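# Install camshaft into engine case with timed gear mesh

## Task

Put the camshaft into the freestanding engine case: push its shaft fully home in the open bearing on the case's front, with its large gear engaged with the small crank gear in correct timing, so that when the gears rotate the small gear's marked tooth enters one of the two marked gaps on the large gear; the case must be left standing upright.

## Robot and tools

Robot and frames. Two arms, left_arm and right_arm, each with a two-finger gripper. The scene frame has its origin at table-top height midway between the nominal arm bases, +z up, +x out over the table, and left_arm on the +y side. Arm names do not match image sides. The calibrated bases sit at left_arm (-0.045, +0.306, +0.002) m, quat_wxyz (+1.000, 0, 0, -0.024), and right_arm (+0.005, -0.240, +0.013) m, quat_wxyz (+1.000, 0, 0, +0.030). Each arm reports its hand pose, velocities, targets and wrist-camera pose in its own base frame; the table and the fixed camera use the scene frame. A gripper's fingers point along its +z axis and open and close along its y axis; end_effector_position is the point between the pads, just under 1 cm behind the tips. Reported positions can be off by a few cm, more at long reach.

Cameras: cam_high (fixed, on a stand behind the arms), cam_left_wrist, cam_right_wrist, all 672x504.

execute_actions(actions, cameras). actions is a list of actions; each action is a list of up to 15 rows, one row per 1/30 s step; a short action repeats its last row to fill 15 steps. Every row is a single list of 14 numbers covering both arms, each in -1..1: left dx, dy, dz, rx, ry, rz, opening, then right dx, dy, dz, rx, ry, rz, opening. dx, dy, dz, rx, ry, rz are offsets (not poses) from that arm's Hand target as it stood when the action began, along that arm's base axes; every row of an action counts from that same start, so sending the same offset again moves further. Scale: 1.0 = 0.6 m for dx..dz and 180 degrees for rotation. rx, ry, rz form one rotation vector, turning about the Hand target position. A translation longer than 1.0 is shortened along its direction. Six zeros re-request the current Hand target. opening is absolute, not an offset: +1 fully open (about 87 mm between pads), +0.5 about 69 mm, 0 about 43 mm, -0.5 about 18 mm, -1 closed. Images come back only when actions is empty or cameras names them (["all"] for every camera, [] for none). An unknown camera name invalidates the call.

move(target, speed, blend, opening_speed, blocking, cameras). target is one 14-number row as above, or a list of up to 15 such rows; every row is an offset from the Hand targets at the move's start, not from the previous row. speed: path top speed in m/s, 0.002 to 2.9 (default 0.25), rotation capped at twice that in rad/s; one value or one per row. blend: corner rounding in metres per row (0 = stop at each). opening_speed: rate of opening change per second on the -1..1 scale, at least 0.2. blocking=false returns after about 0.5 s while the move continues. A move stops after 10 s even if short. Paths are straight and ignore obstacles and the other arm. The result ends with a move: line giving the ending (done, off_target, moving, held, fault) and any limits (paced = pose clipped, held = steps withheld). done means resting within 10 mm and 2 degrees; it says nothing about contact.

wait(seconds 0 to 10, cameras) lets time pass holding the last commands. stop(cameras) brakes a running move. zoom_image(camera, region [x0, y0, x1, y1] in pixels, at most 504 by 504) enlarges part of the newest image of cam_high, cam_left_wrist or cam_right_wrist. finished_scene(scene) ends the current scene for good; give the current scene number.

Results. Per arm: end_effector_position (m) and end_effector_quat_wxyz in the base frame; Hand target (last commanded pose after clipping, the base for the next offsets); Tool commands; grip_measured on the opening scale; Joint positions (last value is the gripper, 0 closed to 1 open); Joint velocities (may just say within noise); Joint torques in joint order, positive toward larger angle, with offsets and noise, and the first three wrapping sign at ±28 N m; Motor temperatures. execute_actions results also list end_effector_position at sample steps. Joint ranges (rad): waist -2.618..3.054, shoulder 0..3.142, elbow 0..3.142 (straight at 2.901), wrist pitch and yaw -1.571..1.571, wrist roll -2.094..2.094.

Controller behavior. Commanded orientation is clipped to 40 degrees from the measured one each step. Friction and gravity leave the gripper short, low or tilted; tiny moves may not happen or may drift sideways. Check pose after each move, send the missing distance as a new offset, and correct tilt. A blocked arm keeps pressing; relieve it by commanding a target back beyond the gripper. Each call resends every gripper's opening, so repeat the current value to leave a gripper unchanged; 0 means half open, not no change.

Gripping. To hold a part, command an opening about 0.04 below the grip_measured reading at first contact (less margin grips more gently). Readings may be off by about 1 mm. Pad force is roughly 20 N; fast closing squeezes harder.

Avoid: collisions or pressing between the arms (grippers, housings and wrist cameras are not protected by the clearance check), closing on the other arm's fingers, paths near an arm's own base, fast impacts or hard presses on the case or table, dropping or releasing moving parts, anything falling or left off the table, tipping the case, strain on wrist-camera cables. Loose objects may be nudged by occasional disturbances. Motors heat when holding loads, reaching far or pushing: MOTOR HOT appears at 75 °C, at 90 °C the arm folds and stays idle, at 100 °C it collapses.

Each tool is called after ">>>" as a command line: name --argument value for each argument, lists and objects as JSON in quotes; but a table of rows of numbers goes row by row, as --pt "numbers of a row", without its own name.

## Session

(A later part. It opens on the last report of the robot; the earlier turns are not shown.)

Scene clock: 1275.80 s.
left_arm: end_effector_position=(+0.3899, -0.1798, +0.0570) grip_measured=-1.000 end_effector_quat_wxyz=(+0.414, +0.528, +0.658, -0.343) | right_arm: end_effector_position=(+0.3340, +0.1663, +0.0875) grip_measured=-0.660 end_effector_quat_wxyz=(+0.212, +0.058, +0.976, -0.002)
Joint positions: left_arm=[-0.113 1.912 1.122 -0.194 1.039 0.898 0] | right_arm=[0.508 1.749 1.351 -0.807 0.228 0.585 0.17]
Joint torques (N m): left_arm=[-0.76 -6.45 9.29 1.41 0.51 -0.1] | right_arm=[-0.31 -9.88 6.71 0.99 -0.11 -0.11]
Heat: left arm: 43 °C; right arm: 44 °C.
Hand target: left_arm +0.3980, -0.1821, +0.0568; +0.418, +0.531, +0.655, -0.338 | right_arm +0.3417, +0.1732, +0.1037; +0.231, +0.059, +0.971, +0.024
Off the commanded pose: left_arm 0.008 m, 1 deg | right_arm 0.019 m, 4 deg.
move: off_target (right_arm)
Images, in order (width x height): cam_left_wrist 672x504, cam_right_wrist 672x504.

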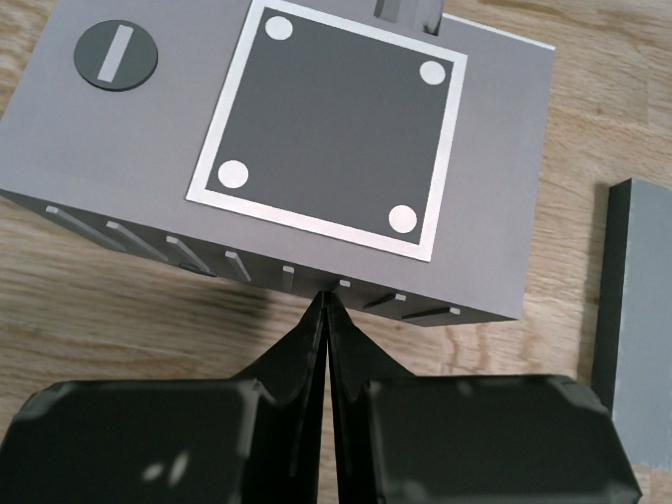

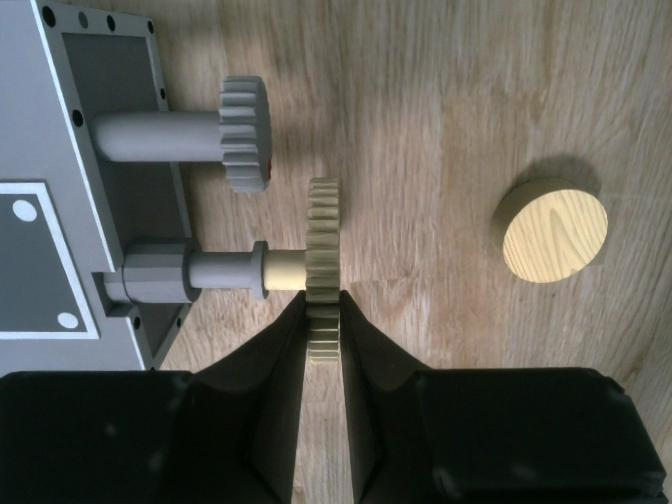

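>>> move --target '[0.006,-0.022,-0.018,0,0,0,-1,0,0,0,0,0,0,-0.8]' --cameras '["cam_left_wrist","cam_right_wrist"]' --speed 0.04

Scene clock: 1285.50 s.
left_arm: end_effector_position=(+0.3985, -0.1843, +0.0458) grip_measured=-1.000 end_effector_quat_wxyz=(+0.413, +0.523, +0.668, -0.332) | right_arm: end_effector_position=(+0.3341, +0.1658, +0.0875) grip_measured=-0.660 end_effector_quat_wxyz=(+0.212, +0.057, +0.976, -0.002)
Joint positions: left_arm=[-0.131 1.945 1.122 -0.122 0.998 0.847 0] | right_arm=[0.507 1.749 1.351 -0.807 0.227 0.581 0.17]
Joint torques (N m): left_arm=[-2.3 -6.53 8.4 1.63 0.75 -0.11] | right_arm=[-0.21 -9.88 6.71 0.99 -0.1 -0.07]
Motor temperatures (°C): left_arm=[23 31 37 42 26 25 24] | right_arm=[25 39 44 33 27 26 30]
Heat: left arm: 42 °C; right arm: 44 °C.
Hand target: left_arm +0.4016, -0.1953, +0.0459; +0.418, +0.531, +0.655, -0.338 | right_arm +0.3417, +0.1732, +0.1036; +0.231, +0.058, +0.971, +0.024
Off the commanded pose: left_arm 0.011 m, 2 deg | right_arm 0.019 m, 4 deg.
move: off_target (left_arm, right_arm)
Images, in order (width x height): cam_left_wrist 672x504, cam_right_wrist 672x504.

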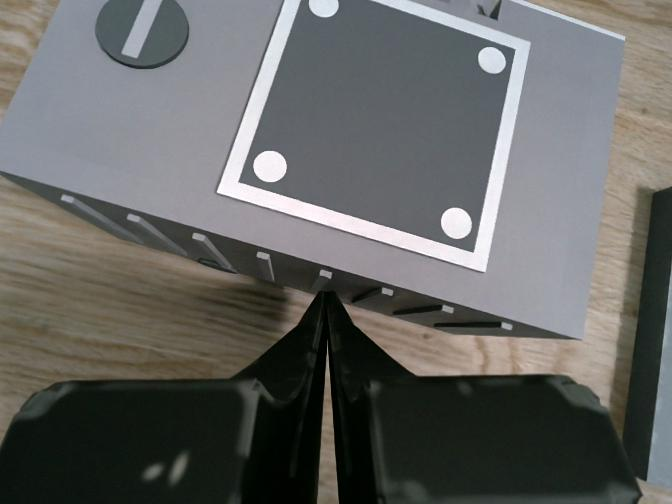

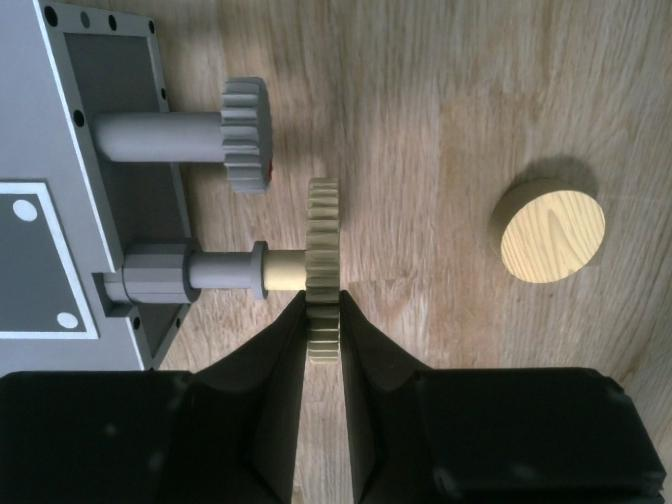

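>>> move --pt "-0.003 -0.02 0 0 0 0 -1 0 0.012 0 0 0 0 -0.8" --pt "-0.003 -0.035 0 0 0 0 -1 0.001 0.026 0 0 0 0 -0.8" --cameras '["cam_left_wrist","cam_right_wrist","cam_high"]' --speed 0.04

>>> zoom_image --camera "cam_right_wrist" --region '[155, 200, 355, 375]'

Scene clock: 1294.13 s.
left_arm: end_effector_position=(+0.4045, -0.1935, +0.0445) grip_measured=-1.000 end_effector_quat_wxyz=(+0.411, +0.516, +0.682, -0.315) | right_arm: end_effector_position=(+0.3303, +0.1616, +0.0879) grip_measured=-0.660 end_effector_quat_wxyz=(+0.208, +0.067, +0.976, -0.019)
Joint positions: left_arm=[-0.167 1.945 1.122 -0.068 0.932 0.776 0] | right_arm=[0.514 1.752 1.36 -0.842 0.257 0.606 0.17]
Joint torques (N m): left_arm=[-4.16 -6.68 7.19 1.93 1.1 -0.11] | right_arm=[2.67 -7.57 8.76 1.1 -0.26 0]
Heat: left arm: 43 °C; right arm: 44 °C.
Hand target: left_arm +0.3998, -0.2163, +0.0459; +0.418, +0.531, +0.655, -0.338 | right_arm +0.3423, +0.1889, +0.1037; +0.231, +0.058, +0.971, +0.024
Off the commanded pose: left_arm 0.023 m, 4 deg | right_arm 0.034 m, 6 deg.
move: off_target (left_arm, right_arm)

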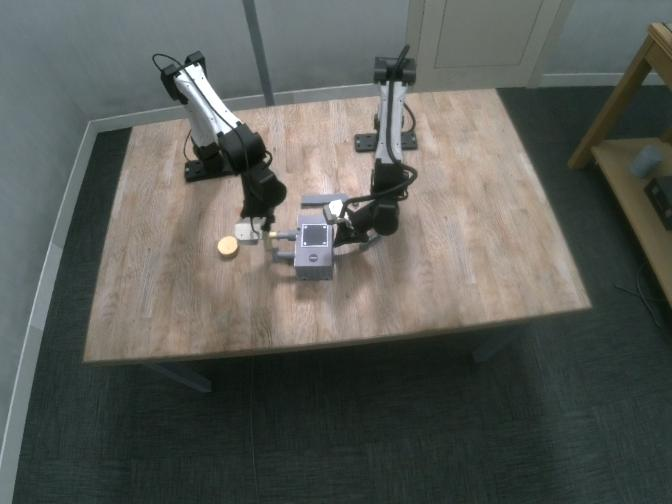

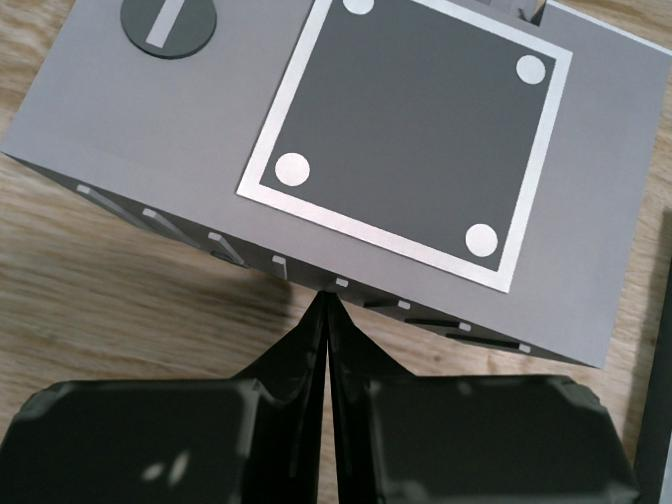

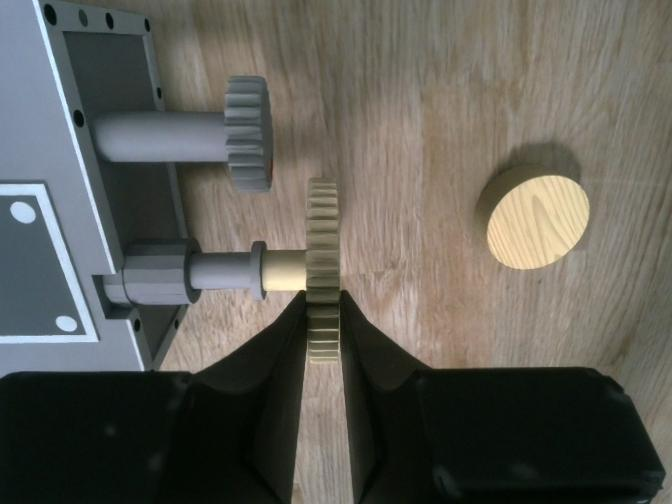

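Scaled by 2.520 from the camera's 672x504 image, which has a finer 960x720 frame.

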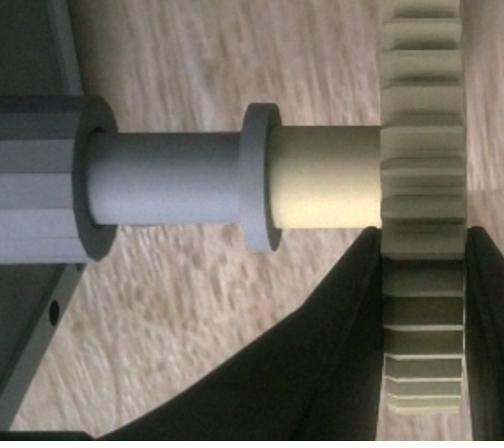

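>>> move --pt "0 0.005 0 0 0 0 -1 -0.0037 0 -0.0017 0.004 -0.03 0 -0.8" --pt "0 0.005 0 0 0 0 -1 0.0037 0.003 0.0017 0.004 0.03 0 -0.8" --pt "0 0.005 0 0 0 0 -1 -0.0037 0.006 -0.0017 0.004 -0.03 0 -0.8" --pt "0 0.005 0 0 0 0 -1 0.0037 0.009 0.0017 0.004 0.03 0 -0.8" --pt "0 0.005 0 0 0 0 -1 0 0.009 0 0.004 0 0 -0.8" --cameras '["cam_left_wrist","cam_right_wrist"]' --speed 0.1 --blend 0.003

>>> zoom_image --camera "cam_right_wrist" --region '[155, 200, 355, 375]'

Scene clock: 1325.13 s.
left_arm: end_effector_position=(+0.4053, -0.1940, +0.0448) grip_measured=-1.000 end_effector_quat_wxyz=(+0.413, +0.517, +0.682, -0.313) | right_arm: end_effector_position=(+0.3284, +0.1623, +0.0877) grip_measured=-0.657 end_effector_quat_wxyz=(+0.186, +0.068, +0.980, -0.033)
Joint positions: left_arm=[-0.169 1.945 1.122 -0.063 0.929 0.775 0] | right_arm=[0.518 1.796 1.421 -0.915 0.259 0.619 0.172]
Joint torques (N m): left_arm=[-3.28 -6.75 7.17 1.81 1.16 -0.06] | right_arm=[3.02 -11.37 5.09 1.61 -0.36 0]
Heat: left arm: 42 °C; right arm: 44 °C.
Hand target: left_arm +0.3998, -0.2134, +0.0459; +0.418, +0.531, +0.655, -0.338 | right_arm +0.3423, +0.1943, +0.1038; +0.230, +0.060, +0.971, +0.030
Off the commanded pose: left_arm 0.020 m, 4 deg | right_arm 0.038 m, 9 deg.
move: off_target (left_arm, right_arm)
Images, in order (width x height): cam_left_wrist 672x504, cam_right_wrist 672x504.

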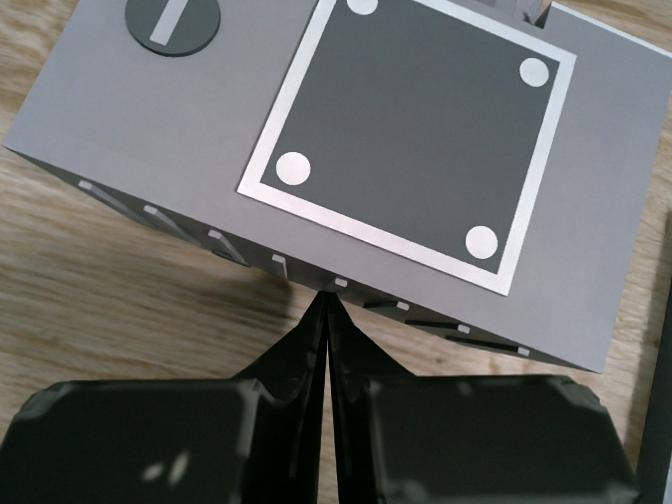

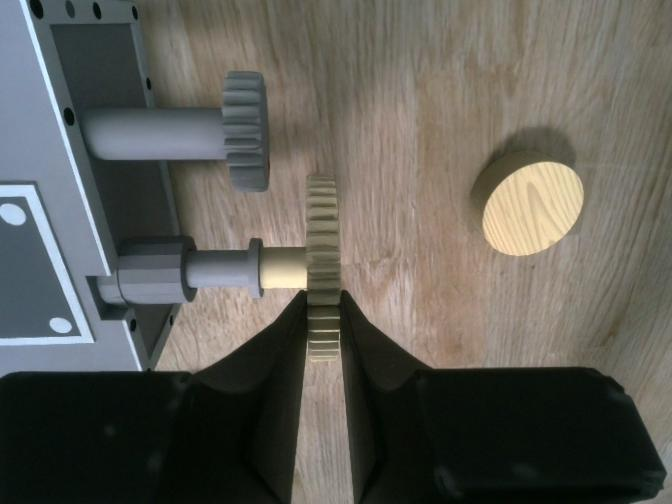

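Scaled by 2.520 from the camera's 672x504 image, which has a finer 960x720 frame.

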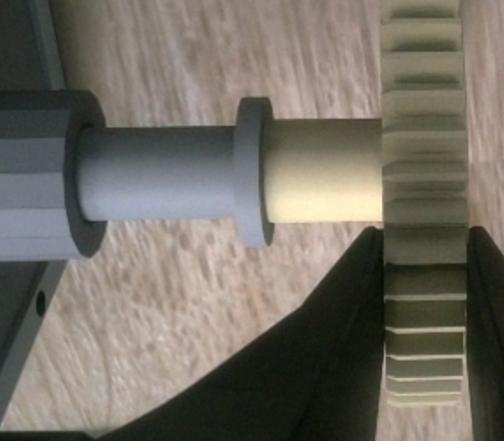

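>>> move --pt "0 0.03 0 0 0 0 -1 0 -0.03 0 0 0 0 -0.8" --pt "0 0.03 0 0 0 0 -1 0 -0.055 0 -0.004 0 0 -0.8" --cameras '["cam_left_wrist","cam_right_wrist"]' --speed 0.06

>>> zoom_image --camera "cam_right_wrist" --region '[155, 200, 355, 375]'

Scene clock: 1340.40 s.
left_arm: end_effector_position=(+0.4034, -0.1934, +0.0489) grip_measured=-1.000 end_effector_quat_wxyz=(+0.422, +0.529, +0.661, -0.324) | right_arm: end_effector_position=(+0.3324, +0.1569, +0.0871) grip_measured=-0.660 end_effector_quat_wxyz=(+0.199, +0.059, +0.978, -0.002)
Joint positions: left_arm=[-0.155 1.945 1.122 -0.071 0.981 0.824 0] | right_arm=[0.478 1.747 1.352 -0.83 0.204 0.563 0.17]
Joint torques (N m): left_arm=[-0.06 -7.01 7.5 1.25 0.9 0.07] | right_arm=[-0.47 -11.51 4.92 1.22 0.02 -0.18]
Heat: left arm: 42 °C; right arm: 42 °C.
Hand target: left_arm +0.3998, -0.1954, +0.0459; +0.418, +0.531, +0.655, -0.338 | right_arm +0.3422, +0.1612, +0.1038; +0.231, +0.059, +0.971, +0.024
Off the commanded pose: left_arm 0.005 m, 2 deg | right_arm 0.020 m, 5 deg.
move: off_target (right_arm)
Images, in order (width x height): cam_left_wrist 672x504, cam_right_wrist 672x504.

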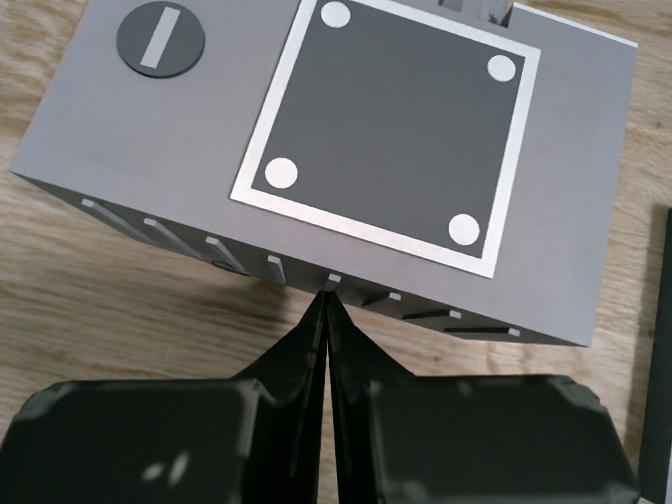

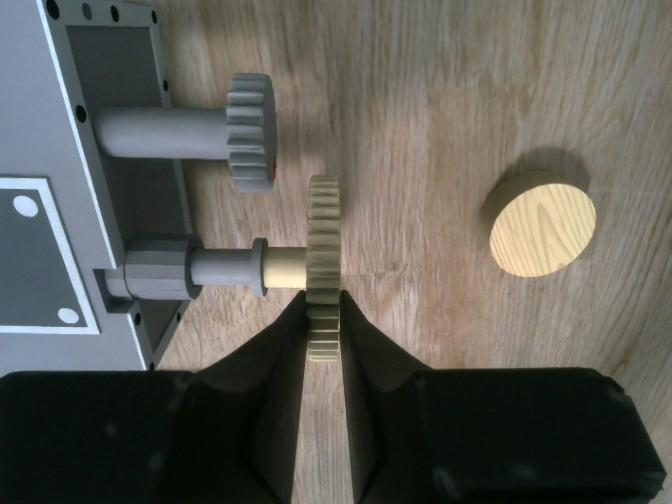

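Scaled by 2.520 from the camera's 672x504 image, which has a finer 960x720 frame.

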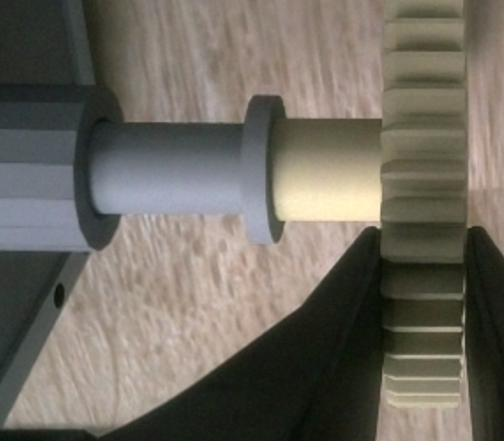

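>>> move --target '[0,0,0,0,0,0,-1,0,0,0,0,0,0,-0.45]' --cameras '["cam_right_wrist","cam_high"]' --speed 0.06 --opening_speed 0.3

>>> zoom_image --camera "cam_right_wrist" --region '[155, 200, 355, 375]'

>>> zoom_image --camera "cam_high" --region '[245, 205, 345, 285]'

Scene clock: 1355.27 s.
left_arm: end_effector_position=(+0.4033, -0.1934, +0.0490) grip_measured=-1.000 end_effector_quat_wxyz=(+0.422, +0.529, +0.661, -0.324) | right_arm: end_effector_position=(+0.3373, +0.1604, +0.0946) grip_measured=-0.450 end_effector_quat_wxyz=(+0.214, +0.057, +0.975, +0.012)
Joint positions: left_arm=[-0.155 1.945 1.122 -0.071 0.981 0.824 0] | right_arm=[0.477 1.729 1.352 -0.807 0.194 0.555 0.275]
Joint torques (N m): left_arm=[-0.06 -7.01 7.51 1.24 0.9 0.07] | right_arm=[-0.38 -9.61 4.96 1.09 0.09 -0.11]
Heat: left arm: 41 °C; right arm: 41 °C.
Hand target: left_arm +0.3997, -0.1954, +0.0459; +0.418, +0.531, +0.655, -0.338 | right_arm +0.3423, +0.1613, +0.1037; +0.231, +0.058, +0.971, +0.024
Off the commanded pose: left_arm 0.005 m, 2 deg | right_arm 0.010 m, 2 deg.
move: done
Images, in order (width x height): cam_high 672x504, cam_right_wrist 672x504.

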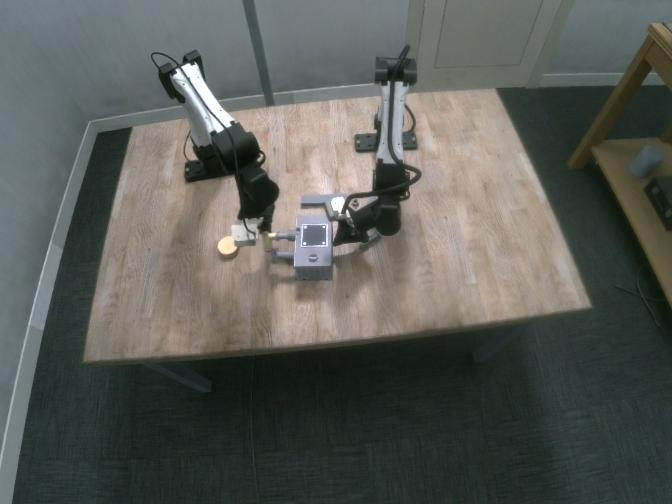

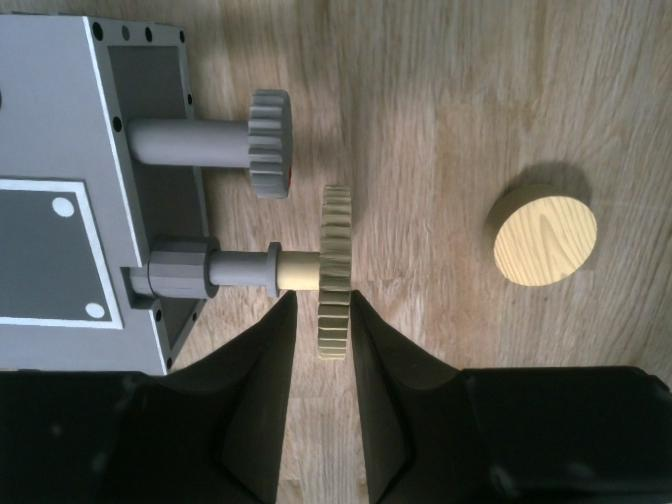

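Scaled by 2.520 from the camera's 672x504 image, which has a finer 960x720 frame.

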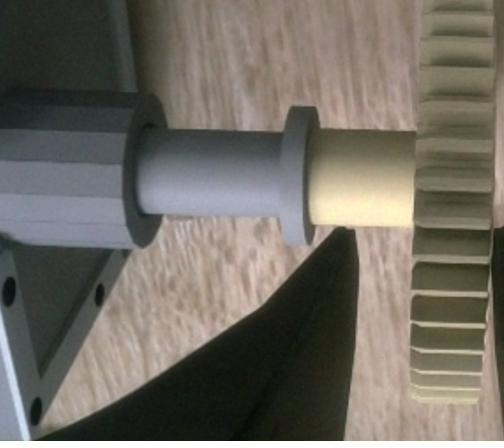

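Scaled by 5.040 from the camera's 672x504 image, which has a finer 960x720 frame.

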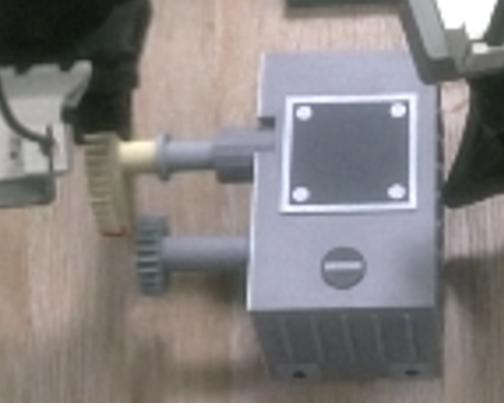

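>>> move --target '[0,0.003,0,0,0,0,-1,-0.0082,-0.008,-0.0123,-0.009,0,-0.006,-0.45]' --cameras '["cam_right_wrist"]' --speed 0.06

>>> zoom_image --camera "cam_right_wrist" --region '[155, 200, 355, 375]'

Scene clock: 1372.60 s.
left_arm: end_effector_position=(+0.4026, -0.1933, +0.0491) grip_measured=-1.000 end_effector_quat_wxyz=(+0.422, +0.530, +0.659, -0.325) | right_arm: end_effector_position=(+0.3344, +0.1557, +0.0889) grip_measured=-0.450 end_effector_quat_wxyz=(+0.213, +0.059, +0.975, +0.002)
Joint positions: left_arm=[-0.153 1.945 1.122 -0.076 0.987 0.831 0] | right_arm=[0.477 1.724 1.325 -0.795 0.211 0.558 0.275]
Joint torques (N m): left_arm=[0.27 -7.02 7.57 1.2 0.87 0.07] | right_arm=[0.49 -9.76 4.27 1.07 0.32 0.02]
Heat: left arm: 40 °C; right arm: 41 °C.
Hand target: left_arm +0.3998, -0.1936, +0.0459; +0.418, +0.531, +0.655, -0.338 | right_arm +0.3373, +0.1564, +0.0962; +0.232, +0.064, +0.971, +0.008
Off the commanded pose: left_arm 0.004 m, 2 deg | right_arm 0.008 m, 2 deg.
move: done
Images, in order (width x height): cam_right_wrist 672x504.

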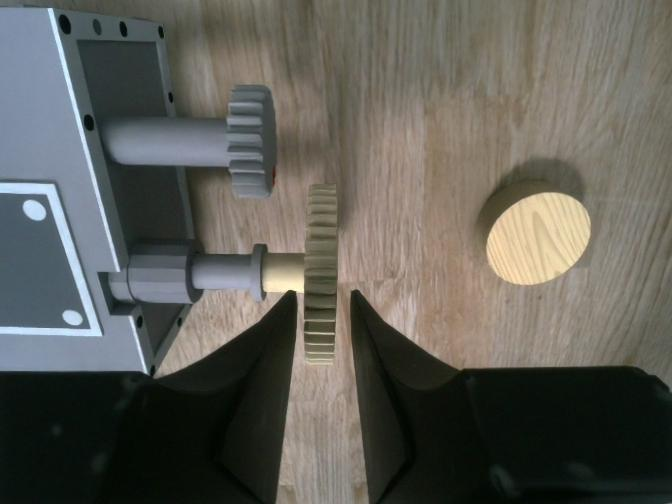

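Scaled by 2.520 from the camera's 672x504 image, which has a finer 960x720 frame.

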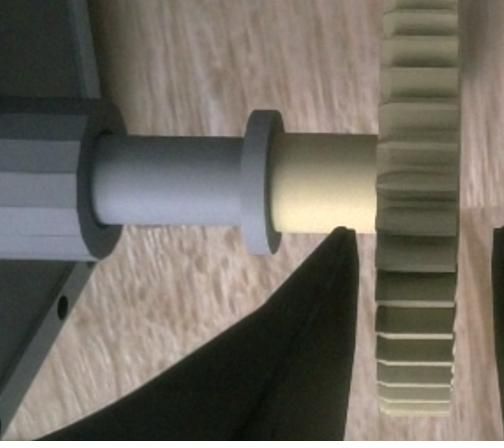

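>>> move --pt "0 0 0 0 0 0 -1 0.0035 0 -0.011 0 0 0 -0.5" --pt "0 0.0 0 0 0 0 -1 0.0035 0.02 -0.011 0 0 0 -0.5" --cameras '["cam_right_wrist","cam_high"]' --speed 0.05

>>> zoom_image --camera "cam_right_wrist" --region '[155, 200, 355, 375]'

Scene clock: 1383.70 s.
left_arm: end_effector_position=(+0.4025, -0.1933, +0.0491) grip_measured=-1.000 end_effector_quat_wxyz=(+0.422, +0.530, +0.659, -0.325) | right_arm: end_effector_position=(+0.3352, +0.1608, +0.0866) grip_measured=-0.500 end_effector_quat_wxyz=(+0.224, +0.064, +0.973, +0.000)
Joint positions: left_arm=[-0.153 1.945 1.122 -0.076 0.987 0.831 0] | right_arm=[0.497 1.724 1.311 -0.769 0.234 0.582 0.25]
Joint torques (N m): left_arm=[0.28 -7.02 7.6 1.21 0.87 0.07] | right_arm=[1.22 -6.71 6.19 1.01 0.2 0.07]
Heat: left arm: 40 °C; right arm: 41 °C.
Hand target: left_arm +0.3997, -0.1936, +0.0459; +0.417, +0.531, +0.655, -0.338 | right_arm +0.3395, +0.1685, +0.0897; +0.232, +0.064, +0.971, +0.008
Off the commanded pose: left_arm 0.004 m, 2 deg | right_arm 0.009 m, 1 deg.
move: done
Images, in order (width x height): cam_high 672x504, cam_right_wrist 672x504.

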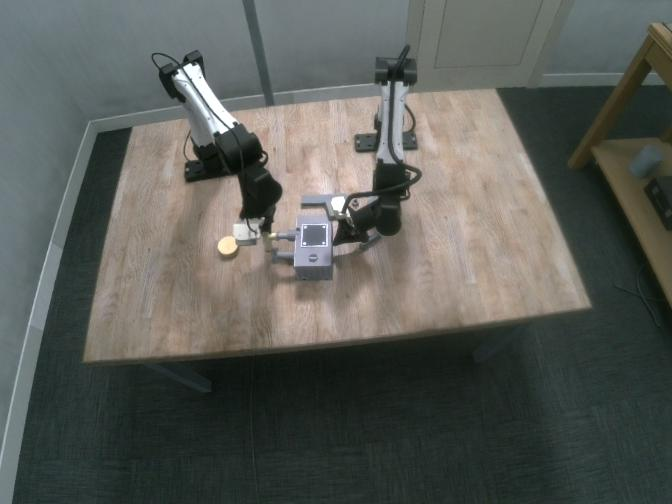

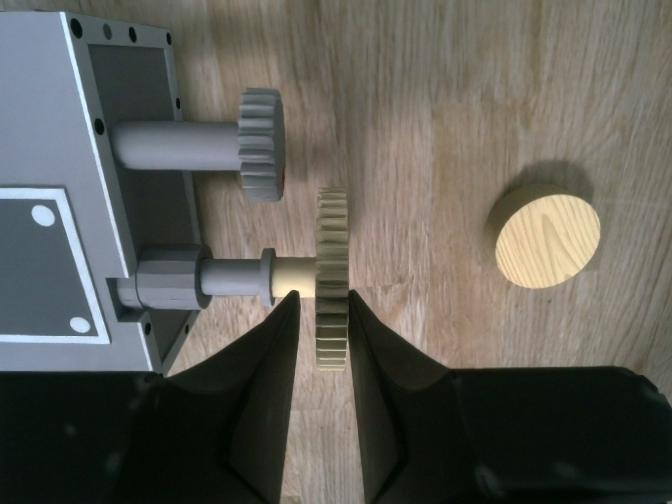

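Scaled by 2.520 from the camera's 672x504 image, which has a finer 960x720 frame.

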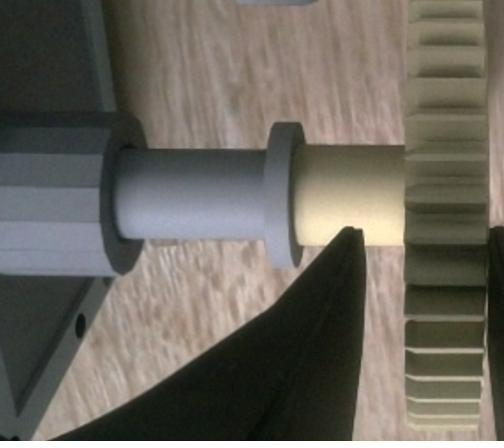

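>>> move --target '[0,0.0,0,0,0,0,-1,0.001,0.02,0,0,0,0,-0.5]' --cameras '["cam_right_wrist","cam_left_wrist"]' --speed 0.05

>>> zoom_image --camera "cam_right_wrist" --region '[155, 200, 355, 375]'

Scene clock: 1391.43 s.
left_arm: end_effector_position=(+0.4025, -0.1933, +0.0491) grip_measured=-1.000 end_effector_quat_wxyz=(+0.422, +0.530, +0.659, -0.325) | right_arm: end_effector_position=(+0.3344, +0.1619, +0.0853) grip_measured=-0.500 end_effector_quat_wxyz=(+0.226, +0.065, +0.972, -0.019)
Joint positions: left_arm=[-0.153 1.945 1.122 -0.076 0.987 0.831 0] | right_arm=[0.519 1.74 1.326 -0.788 0.277 0.6 0.25]
Joint torques (N m): left_arm=[0.27 -7.02 7.58 1.21 0.88 0.07] | right_arm=[1.91 -6.06 7.35 1.04 -0.13 0.09]
Heat: left arm: 39 °C; right arm: 41 °C.
Hand target: left_arm +0.3997, -0.1936, +0.0459; +0.417, +0.531, +0.655, -0.338 | right_arm +0.3401, +0.1805, +0.0898; +0.232, +0.064, +0.971, +0.008
Off the commanded pose: left_arm 0.004 m, 2 deg | right_arm 0.020 m, 3 deg.
move: off_target (right_arm)
Images, in order (width x height): cam_left_wrist 672x504, cam_right_wrist 672x504.

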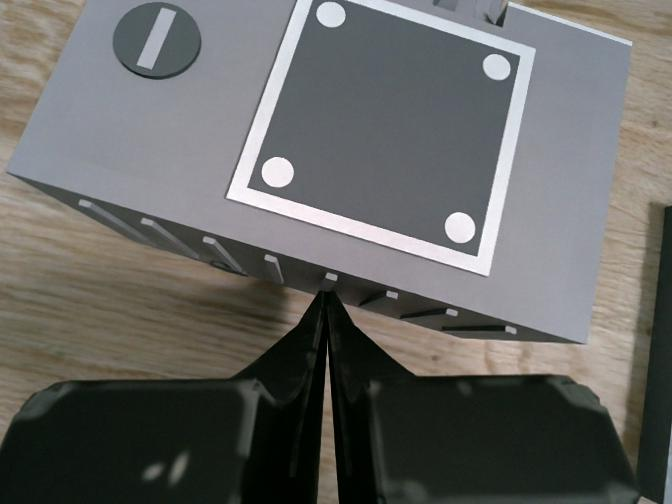

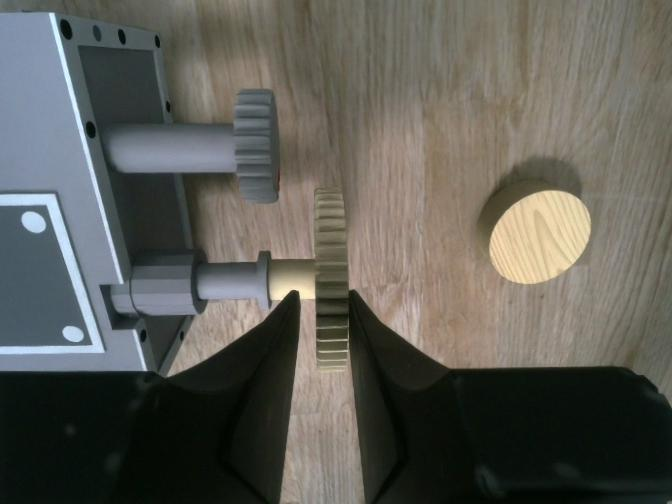

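Scaled by 2.520 from the camera's 672x504 image, which has a finer 960x720 frame.

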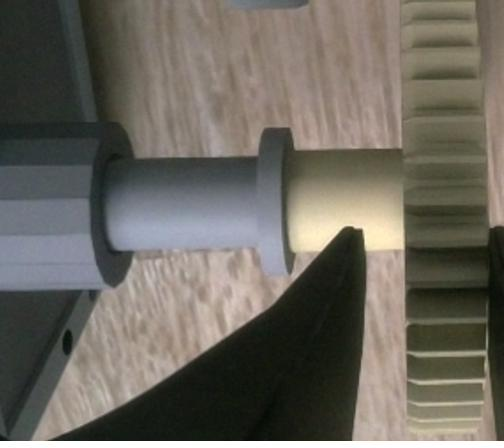

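>>> move --pt "0 0.01 0 0 0 0 -1 -0.002 -0.025 0.001 0 0 0 -0.5" --pt "0 0.01 0 0 0 0 -1 -0.002 -0.025 0.001 0 0 0 -0.75" --pt "0 0.01 0 0 0 0 -1 -0.002 -0.04 0.001 0 0 0 -0.75" --cameras '["cam_right_wrist","cam_left_wrist"]' --speed 0.05 --opening_speed 0.5

>>> zoom_image --camera "cam_right_wrist" --region '[155, 200, 355, 375]'

Scene clock: 1407.93 s.
left_arm: end_effector_position=(+0.4008, -0.1877, +0.0479) grip_measured=-1.000 end_effector_quat_wxyz=(+0.420, +0.530, +0.659, -0.328) | right_arm: end_effector_position=(+0.3357, +0.1556, +0.0847) grip_measured=-0.659 end_effector_quat_wxyz=(+0.219, +0.066, +0.973, -0.006)
Joint positions: left_arm=[-0.138 1.945 1.122 -0.102 1 0.855 0] | right_arm=[0.486 1.729 1.312 -0.777 0.237 0.575 0.17]
Joint torques (N m): left_arm=[0.34 -7.04 7.88 1.18 0.84 0.07] | right_arm=[-0.5 -9.5 4.12 1.13 0.04 -0.14]
Heat: left arm: 39 °C; right arm: 41 °C.
Hand target: left_arm +0.3998, -0.1875, +0.0459; +0.418, +0.531, +0.655, -0.338 | right_arm +0.3388, +0.1565, +0.0903; +0.232, +0.064, +0.971, +0.008
Off the commanded pose: left_arm 0.002 m, 1 deg | right_arm 0.007 m, 2 deg.
move: done; target 2's new opening was sent with right_arm's hand 0.008 m and 3 deg from that target
Images, in order (width x height): cam_left_wrist 672x504, cam_right_wrist 672x504.

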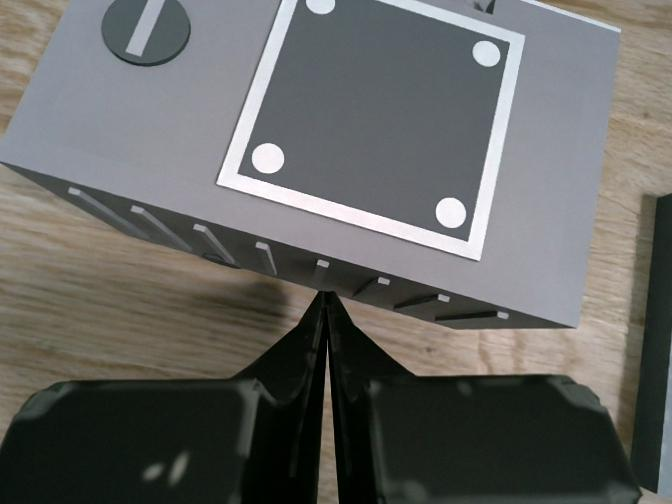

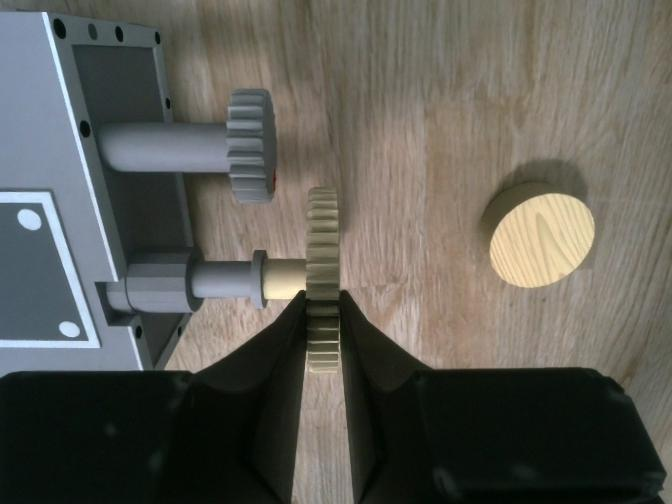

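Scaled by 2.520 from the camera's 672x504 image, which has a finer 960x720 frame.

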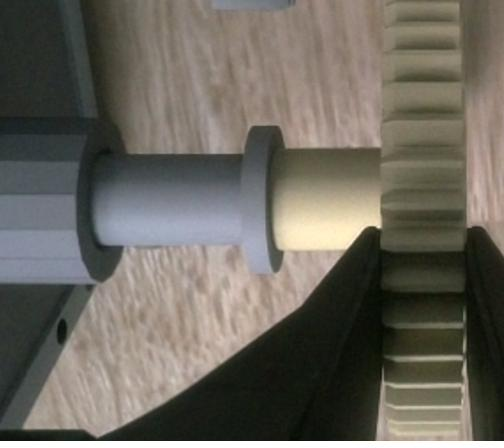

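>>> move --pt "0 -0.02 0 0 0 0 -1 0.0092 0.0 0.0073 0 0 0 -0.8" --pt "0 -0.02 0 0 0 0 -1 0.0072 0.015 0.0063 0.003 -0.022 0 -0.8" --pt "0 -0.025 0 0 0 0 -1 0.0115 0.02 0.0085 0.004 0.022 0 -0.8" --pt "0 -0.025 0 0 0 0 -1 0.0072 0.025 0.0063 0.005 -0.022 0 -0.8" --pt "0 -0.025 0 0 0 0 -1 0.0092 0.025 0.0073 0.005 0 0 -0.8" --cameras '["cam_right_wrist","cam_left_wrist"]' --speed 0.08 --blend 0.002

>>> zoom_image --camera "cam_right_wrist" --region '[155, 200, 355, 375]'

Scene clock: 1438.80 s.
left_arm: end_effector_position=(+0.3996, -0.1938, +0.0484) grip_measured=-1.000 end_effector_quat_wxyz=(+0.416, +0.525, +0.664, -0.332) | right_arm: end_effector_position=(+0.3357, +0.1624, +0.0855) grip_measured=-0.660 end_effector_quat_wxyz=(+0.223, +0.063, +0.973, -0.005)
Joint positions: left_arm=[-0.154 1.945 1.122 -0.087 0.991 0.818 0] | right_arm=[0.505 1.735 1.321 -0.775 0.247 0.587 0.17]
Joint torques (N m): left_arm=[-1.99 -6.84 7.38 1.65 0.66 -0.11] | right_arm=[-0.13 -6.86 7.86 0.94 -0.11 -0.01]
Heat: left arm: 39 °C; right arm: 40 °C.
Hand target: left_arm +0.3998, -0.2025, +0.0459; +0.417, +0.531, +0.655, -0.338 | right_arm +0.3443, +0.1714, +0.0947; +0.231, +0.066, +0.971, +0.016
Off the commanded pose: left_arm 0.009 m, 1 deg | right_arm 0.016 m, 3 deg.
move: off_target (right_arm); blend cut to 0 m at target 1
Images, in order (width x height): cam_left_wrist 672x504, cam_right_wrist 672x504.

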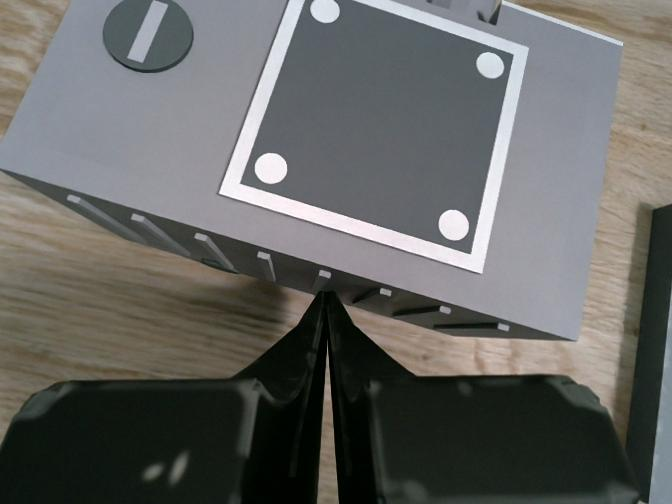

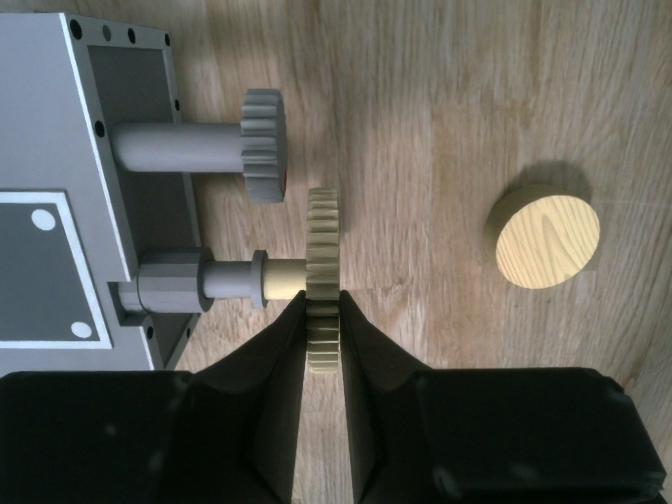

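Scaled by 2.520 from the camera's 672x504 image, which has a finer 960x720 frame.

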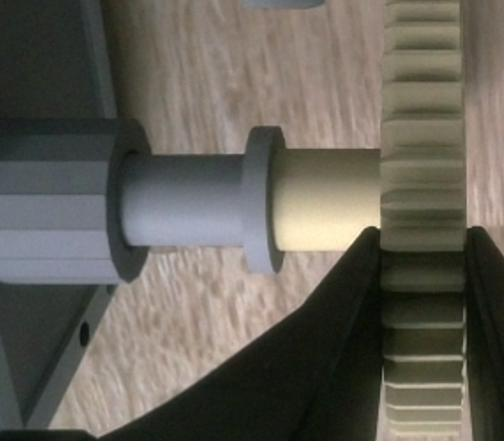

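>>> move --pt "0 -0.005 0 0 0 0 -1 -0.002 0.008 -0.001 0 -0.022 0 -0.8" --pt "0 -0.005 0 0 0 0 -1 0.0035 0.014 0.001 0 0.022 0 -0.8" --pt "0 -0.005 0 0 0 0 -1 -0.001 0.02 -0.001 0 -0.022 0 -0.8" --pt "0 -0.005 0 0 0 0 -1 0.0045 0.026 0.001 0 0.022 0 -0.8" --pt "0 -0.005 0 0 0 0 -1 0.0 0.03 -0.001 0 -0.022 0 -0.8" --pt "0 -0.005 0 0 0 0 -1 0.0025 0.03 0 0 0 0 -0.8" --cameras '["cam_right_wrist","cam_left_wrist","cam_high"]' --speed 0.08 --blend 0.002

>>> zoom_image --camera "cam_right_wrist" --region '[155, 200, 355, 375]'

Scene clock: 1451.20 s.
left_arm: end_effector_position=(+0.4008, -0.1941, +0.0478) grip_measured=-1.000 end_effector_quat_wxyz=(+0.416, +0.523, +0.667, -0.329) | right_arm: end_effector_position=(+0.3373, +0.1746, +0.0858) grip_measured=-0.660 end_effector_quat_wxyz=(+0.223, +0.065, +0.972, -0.014)
Joint positions: left_arm=[-0.157 1.945 1.122 -0.081 0.979 0.807 0] | right_arm=[0.541 1.773 1.37 -0.804 0.274 0.623 0.17]
Joint torques (N m): left_arm=[-2.44 -6.82 7.3 1.71 0.74 -0.11] | right_arm=[0.49 -7.04 7.92 0.99 -0.21 0.02]
Heat: left arm: 38 °C; right arm: 41 °C.
Hand target: left_arm +0.3998, -0.2055, +0.0459; +0.418, +0.531, +0.655, -0.338 | right_arm +0.3458, +0.1894, +0.0946; +0.231, +0.066, +0.971, +0.016
Off the commanded pose: left_arm 0.012 m, 2 deg | right_arm 0.019 m, 4 deg.
move: off_target (left_arm, right_arm)

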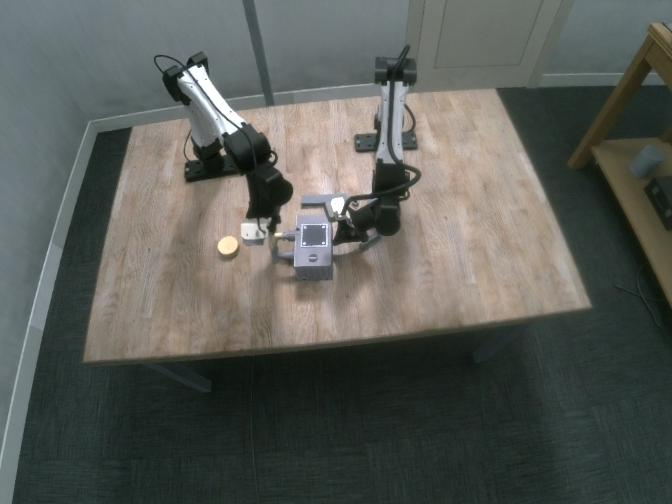

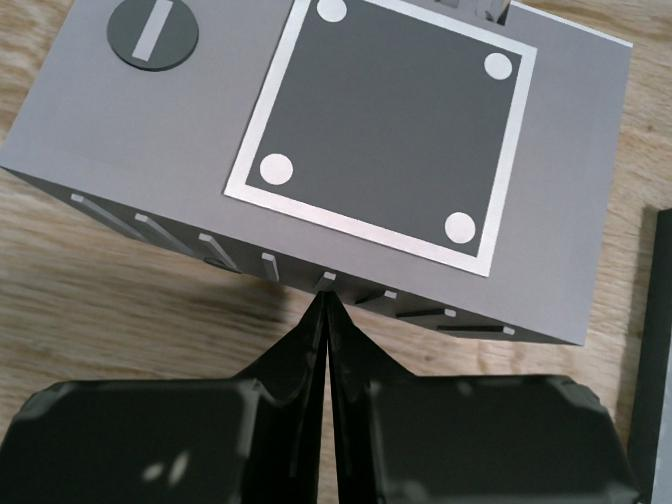

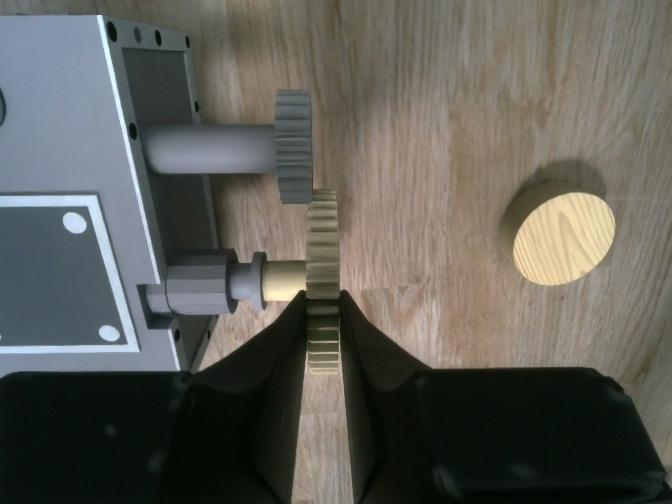

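Scaled by 2.520 from the camera's 672x504 image, which has a finer 960x720 frame.

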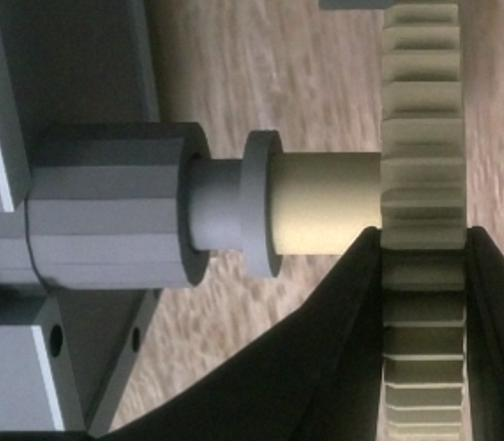

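>>> zoom_image --camera "cam_right_wrist" --region '[255, 70, 365, 240]'

>>> zoom_image --camera "cam_high" --region '[255, 215, 315, 275]'

Scaled by 2.965 from the camera's 672x504 image, which has a finer 960x720 frame.

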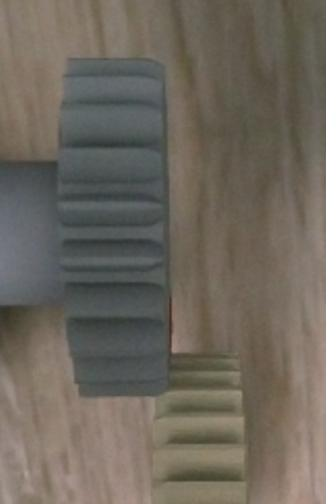

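Scaled by 8.400 from the camera's 672x504 image, which has a finer 960x720 frame.

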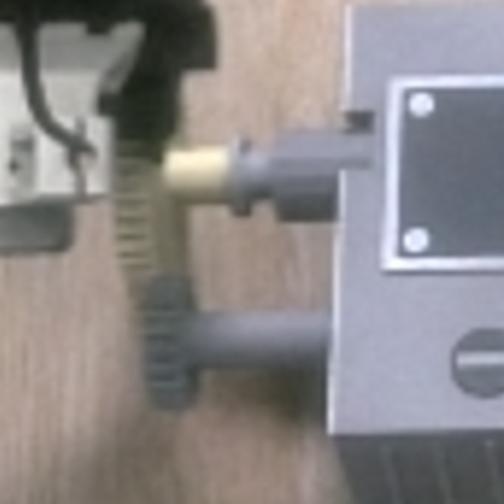

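>>> move --pt "-0.05 0.15 0.05 0 0 0 -1 0 -0.015 0 0 0 0 -0.8" --speed 0.15

Scene clock: 1471.83 s.
left_arm: end_effector_position=(+0.3660, -0.1136, +0.0643) grip_measured=-1.000 end_effector_quat_wxyz=(+0.406, +0.526, +0.668, -0.336) | right_arm: end_effector_position=(+0.3381, +0.1743, +0.0854) grip_measured=-0.660 end_effector_quat_wxyz=(+0.218, +0.065, +0.974, -0.005)
Joint positions: left_arm=[0.066 1.854 1.134 -0.565 1.088 1.225 0] | right_arm=[0.528 1.773 1.37 -0.801 0.249 0.616 0.17]
Joint torques (N m): left_arm=[-0.16 -8.08 9.03 0.57 0.98 0.07] | right_arm=[-0.34 -8.58 6.31 1.05 -0.04 -0.1]
Heat: left arm: 39 °C; right arm: 41 °C.
Hand target: left_arm +0.3697, -0.1156, +0.0759; +0.417, +0.531, +0.655, -0.338 | right_arm +0.3459, +0.1804, +0.0947; +0.231, +0.066, +0.971, +0.016
Off the commanded pose: left_arm 0.012 m, 2 deg | right_arm 0.014 m, 3 deg.
move: off_target (left_arm, right_arm)


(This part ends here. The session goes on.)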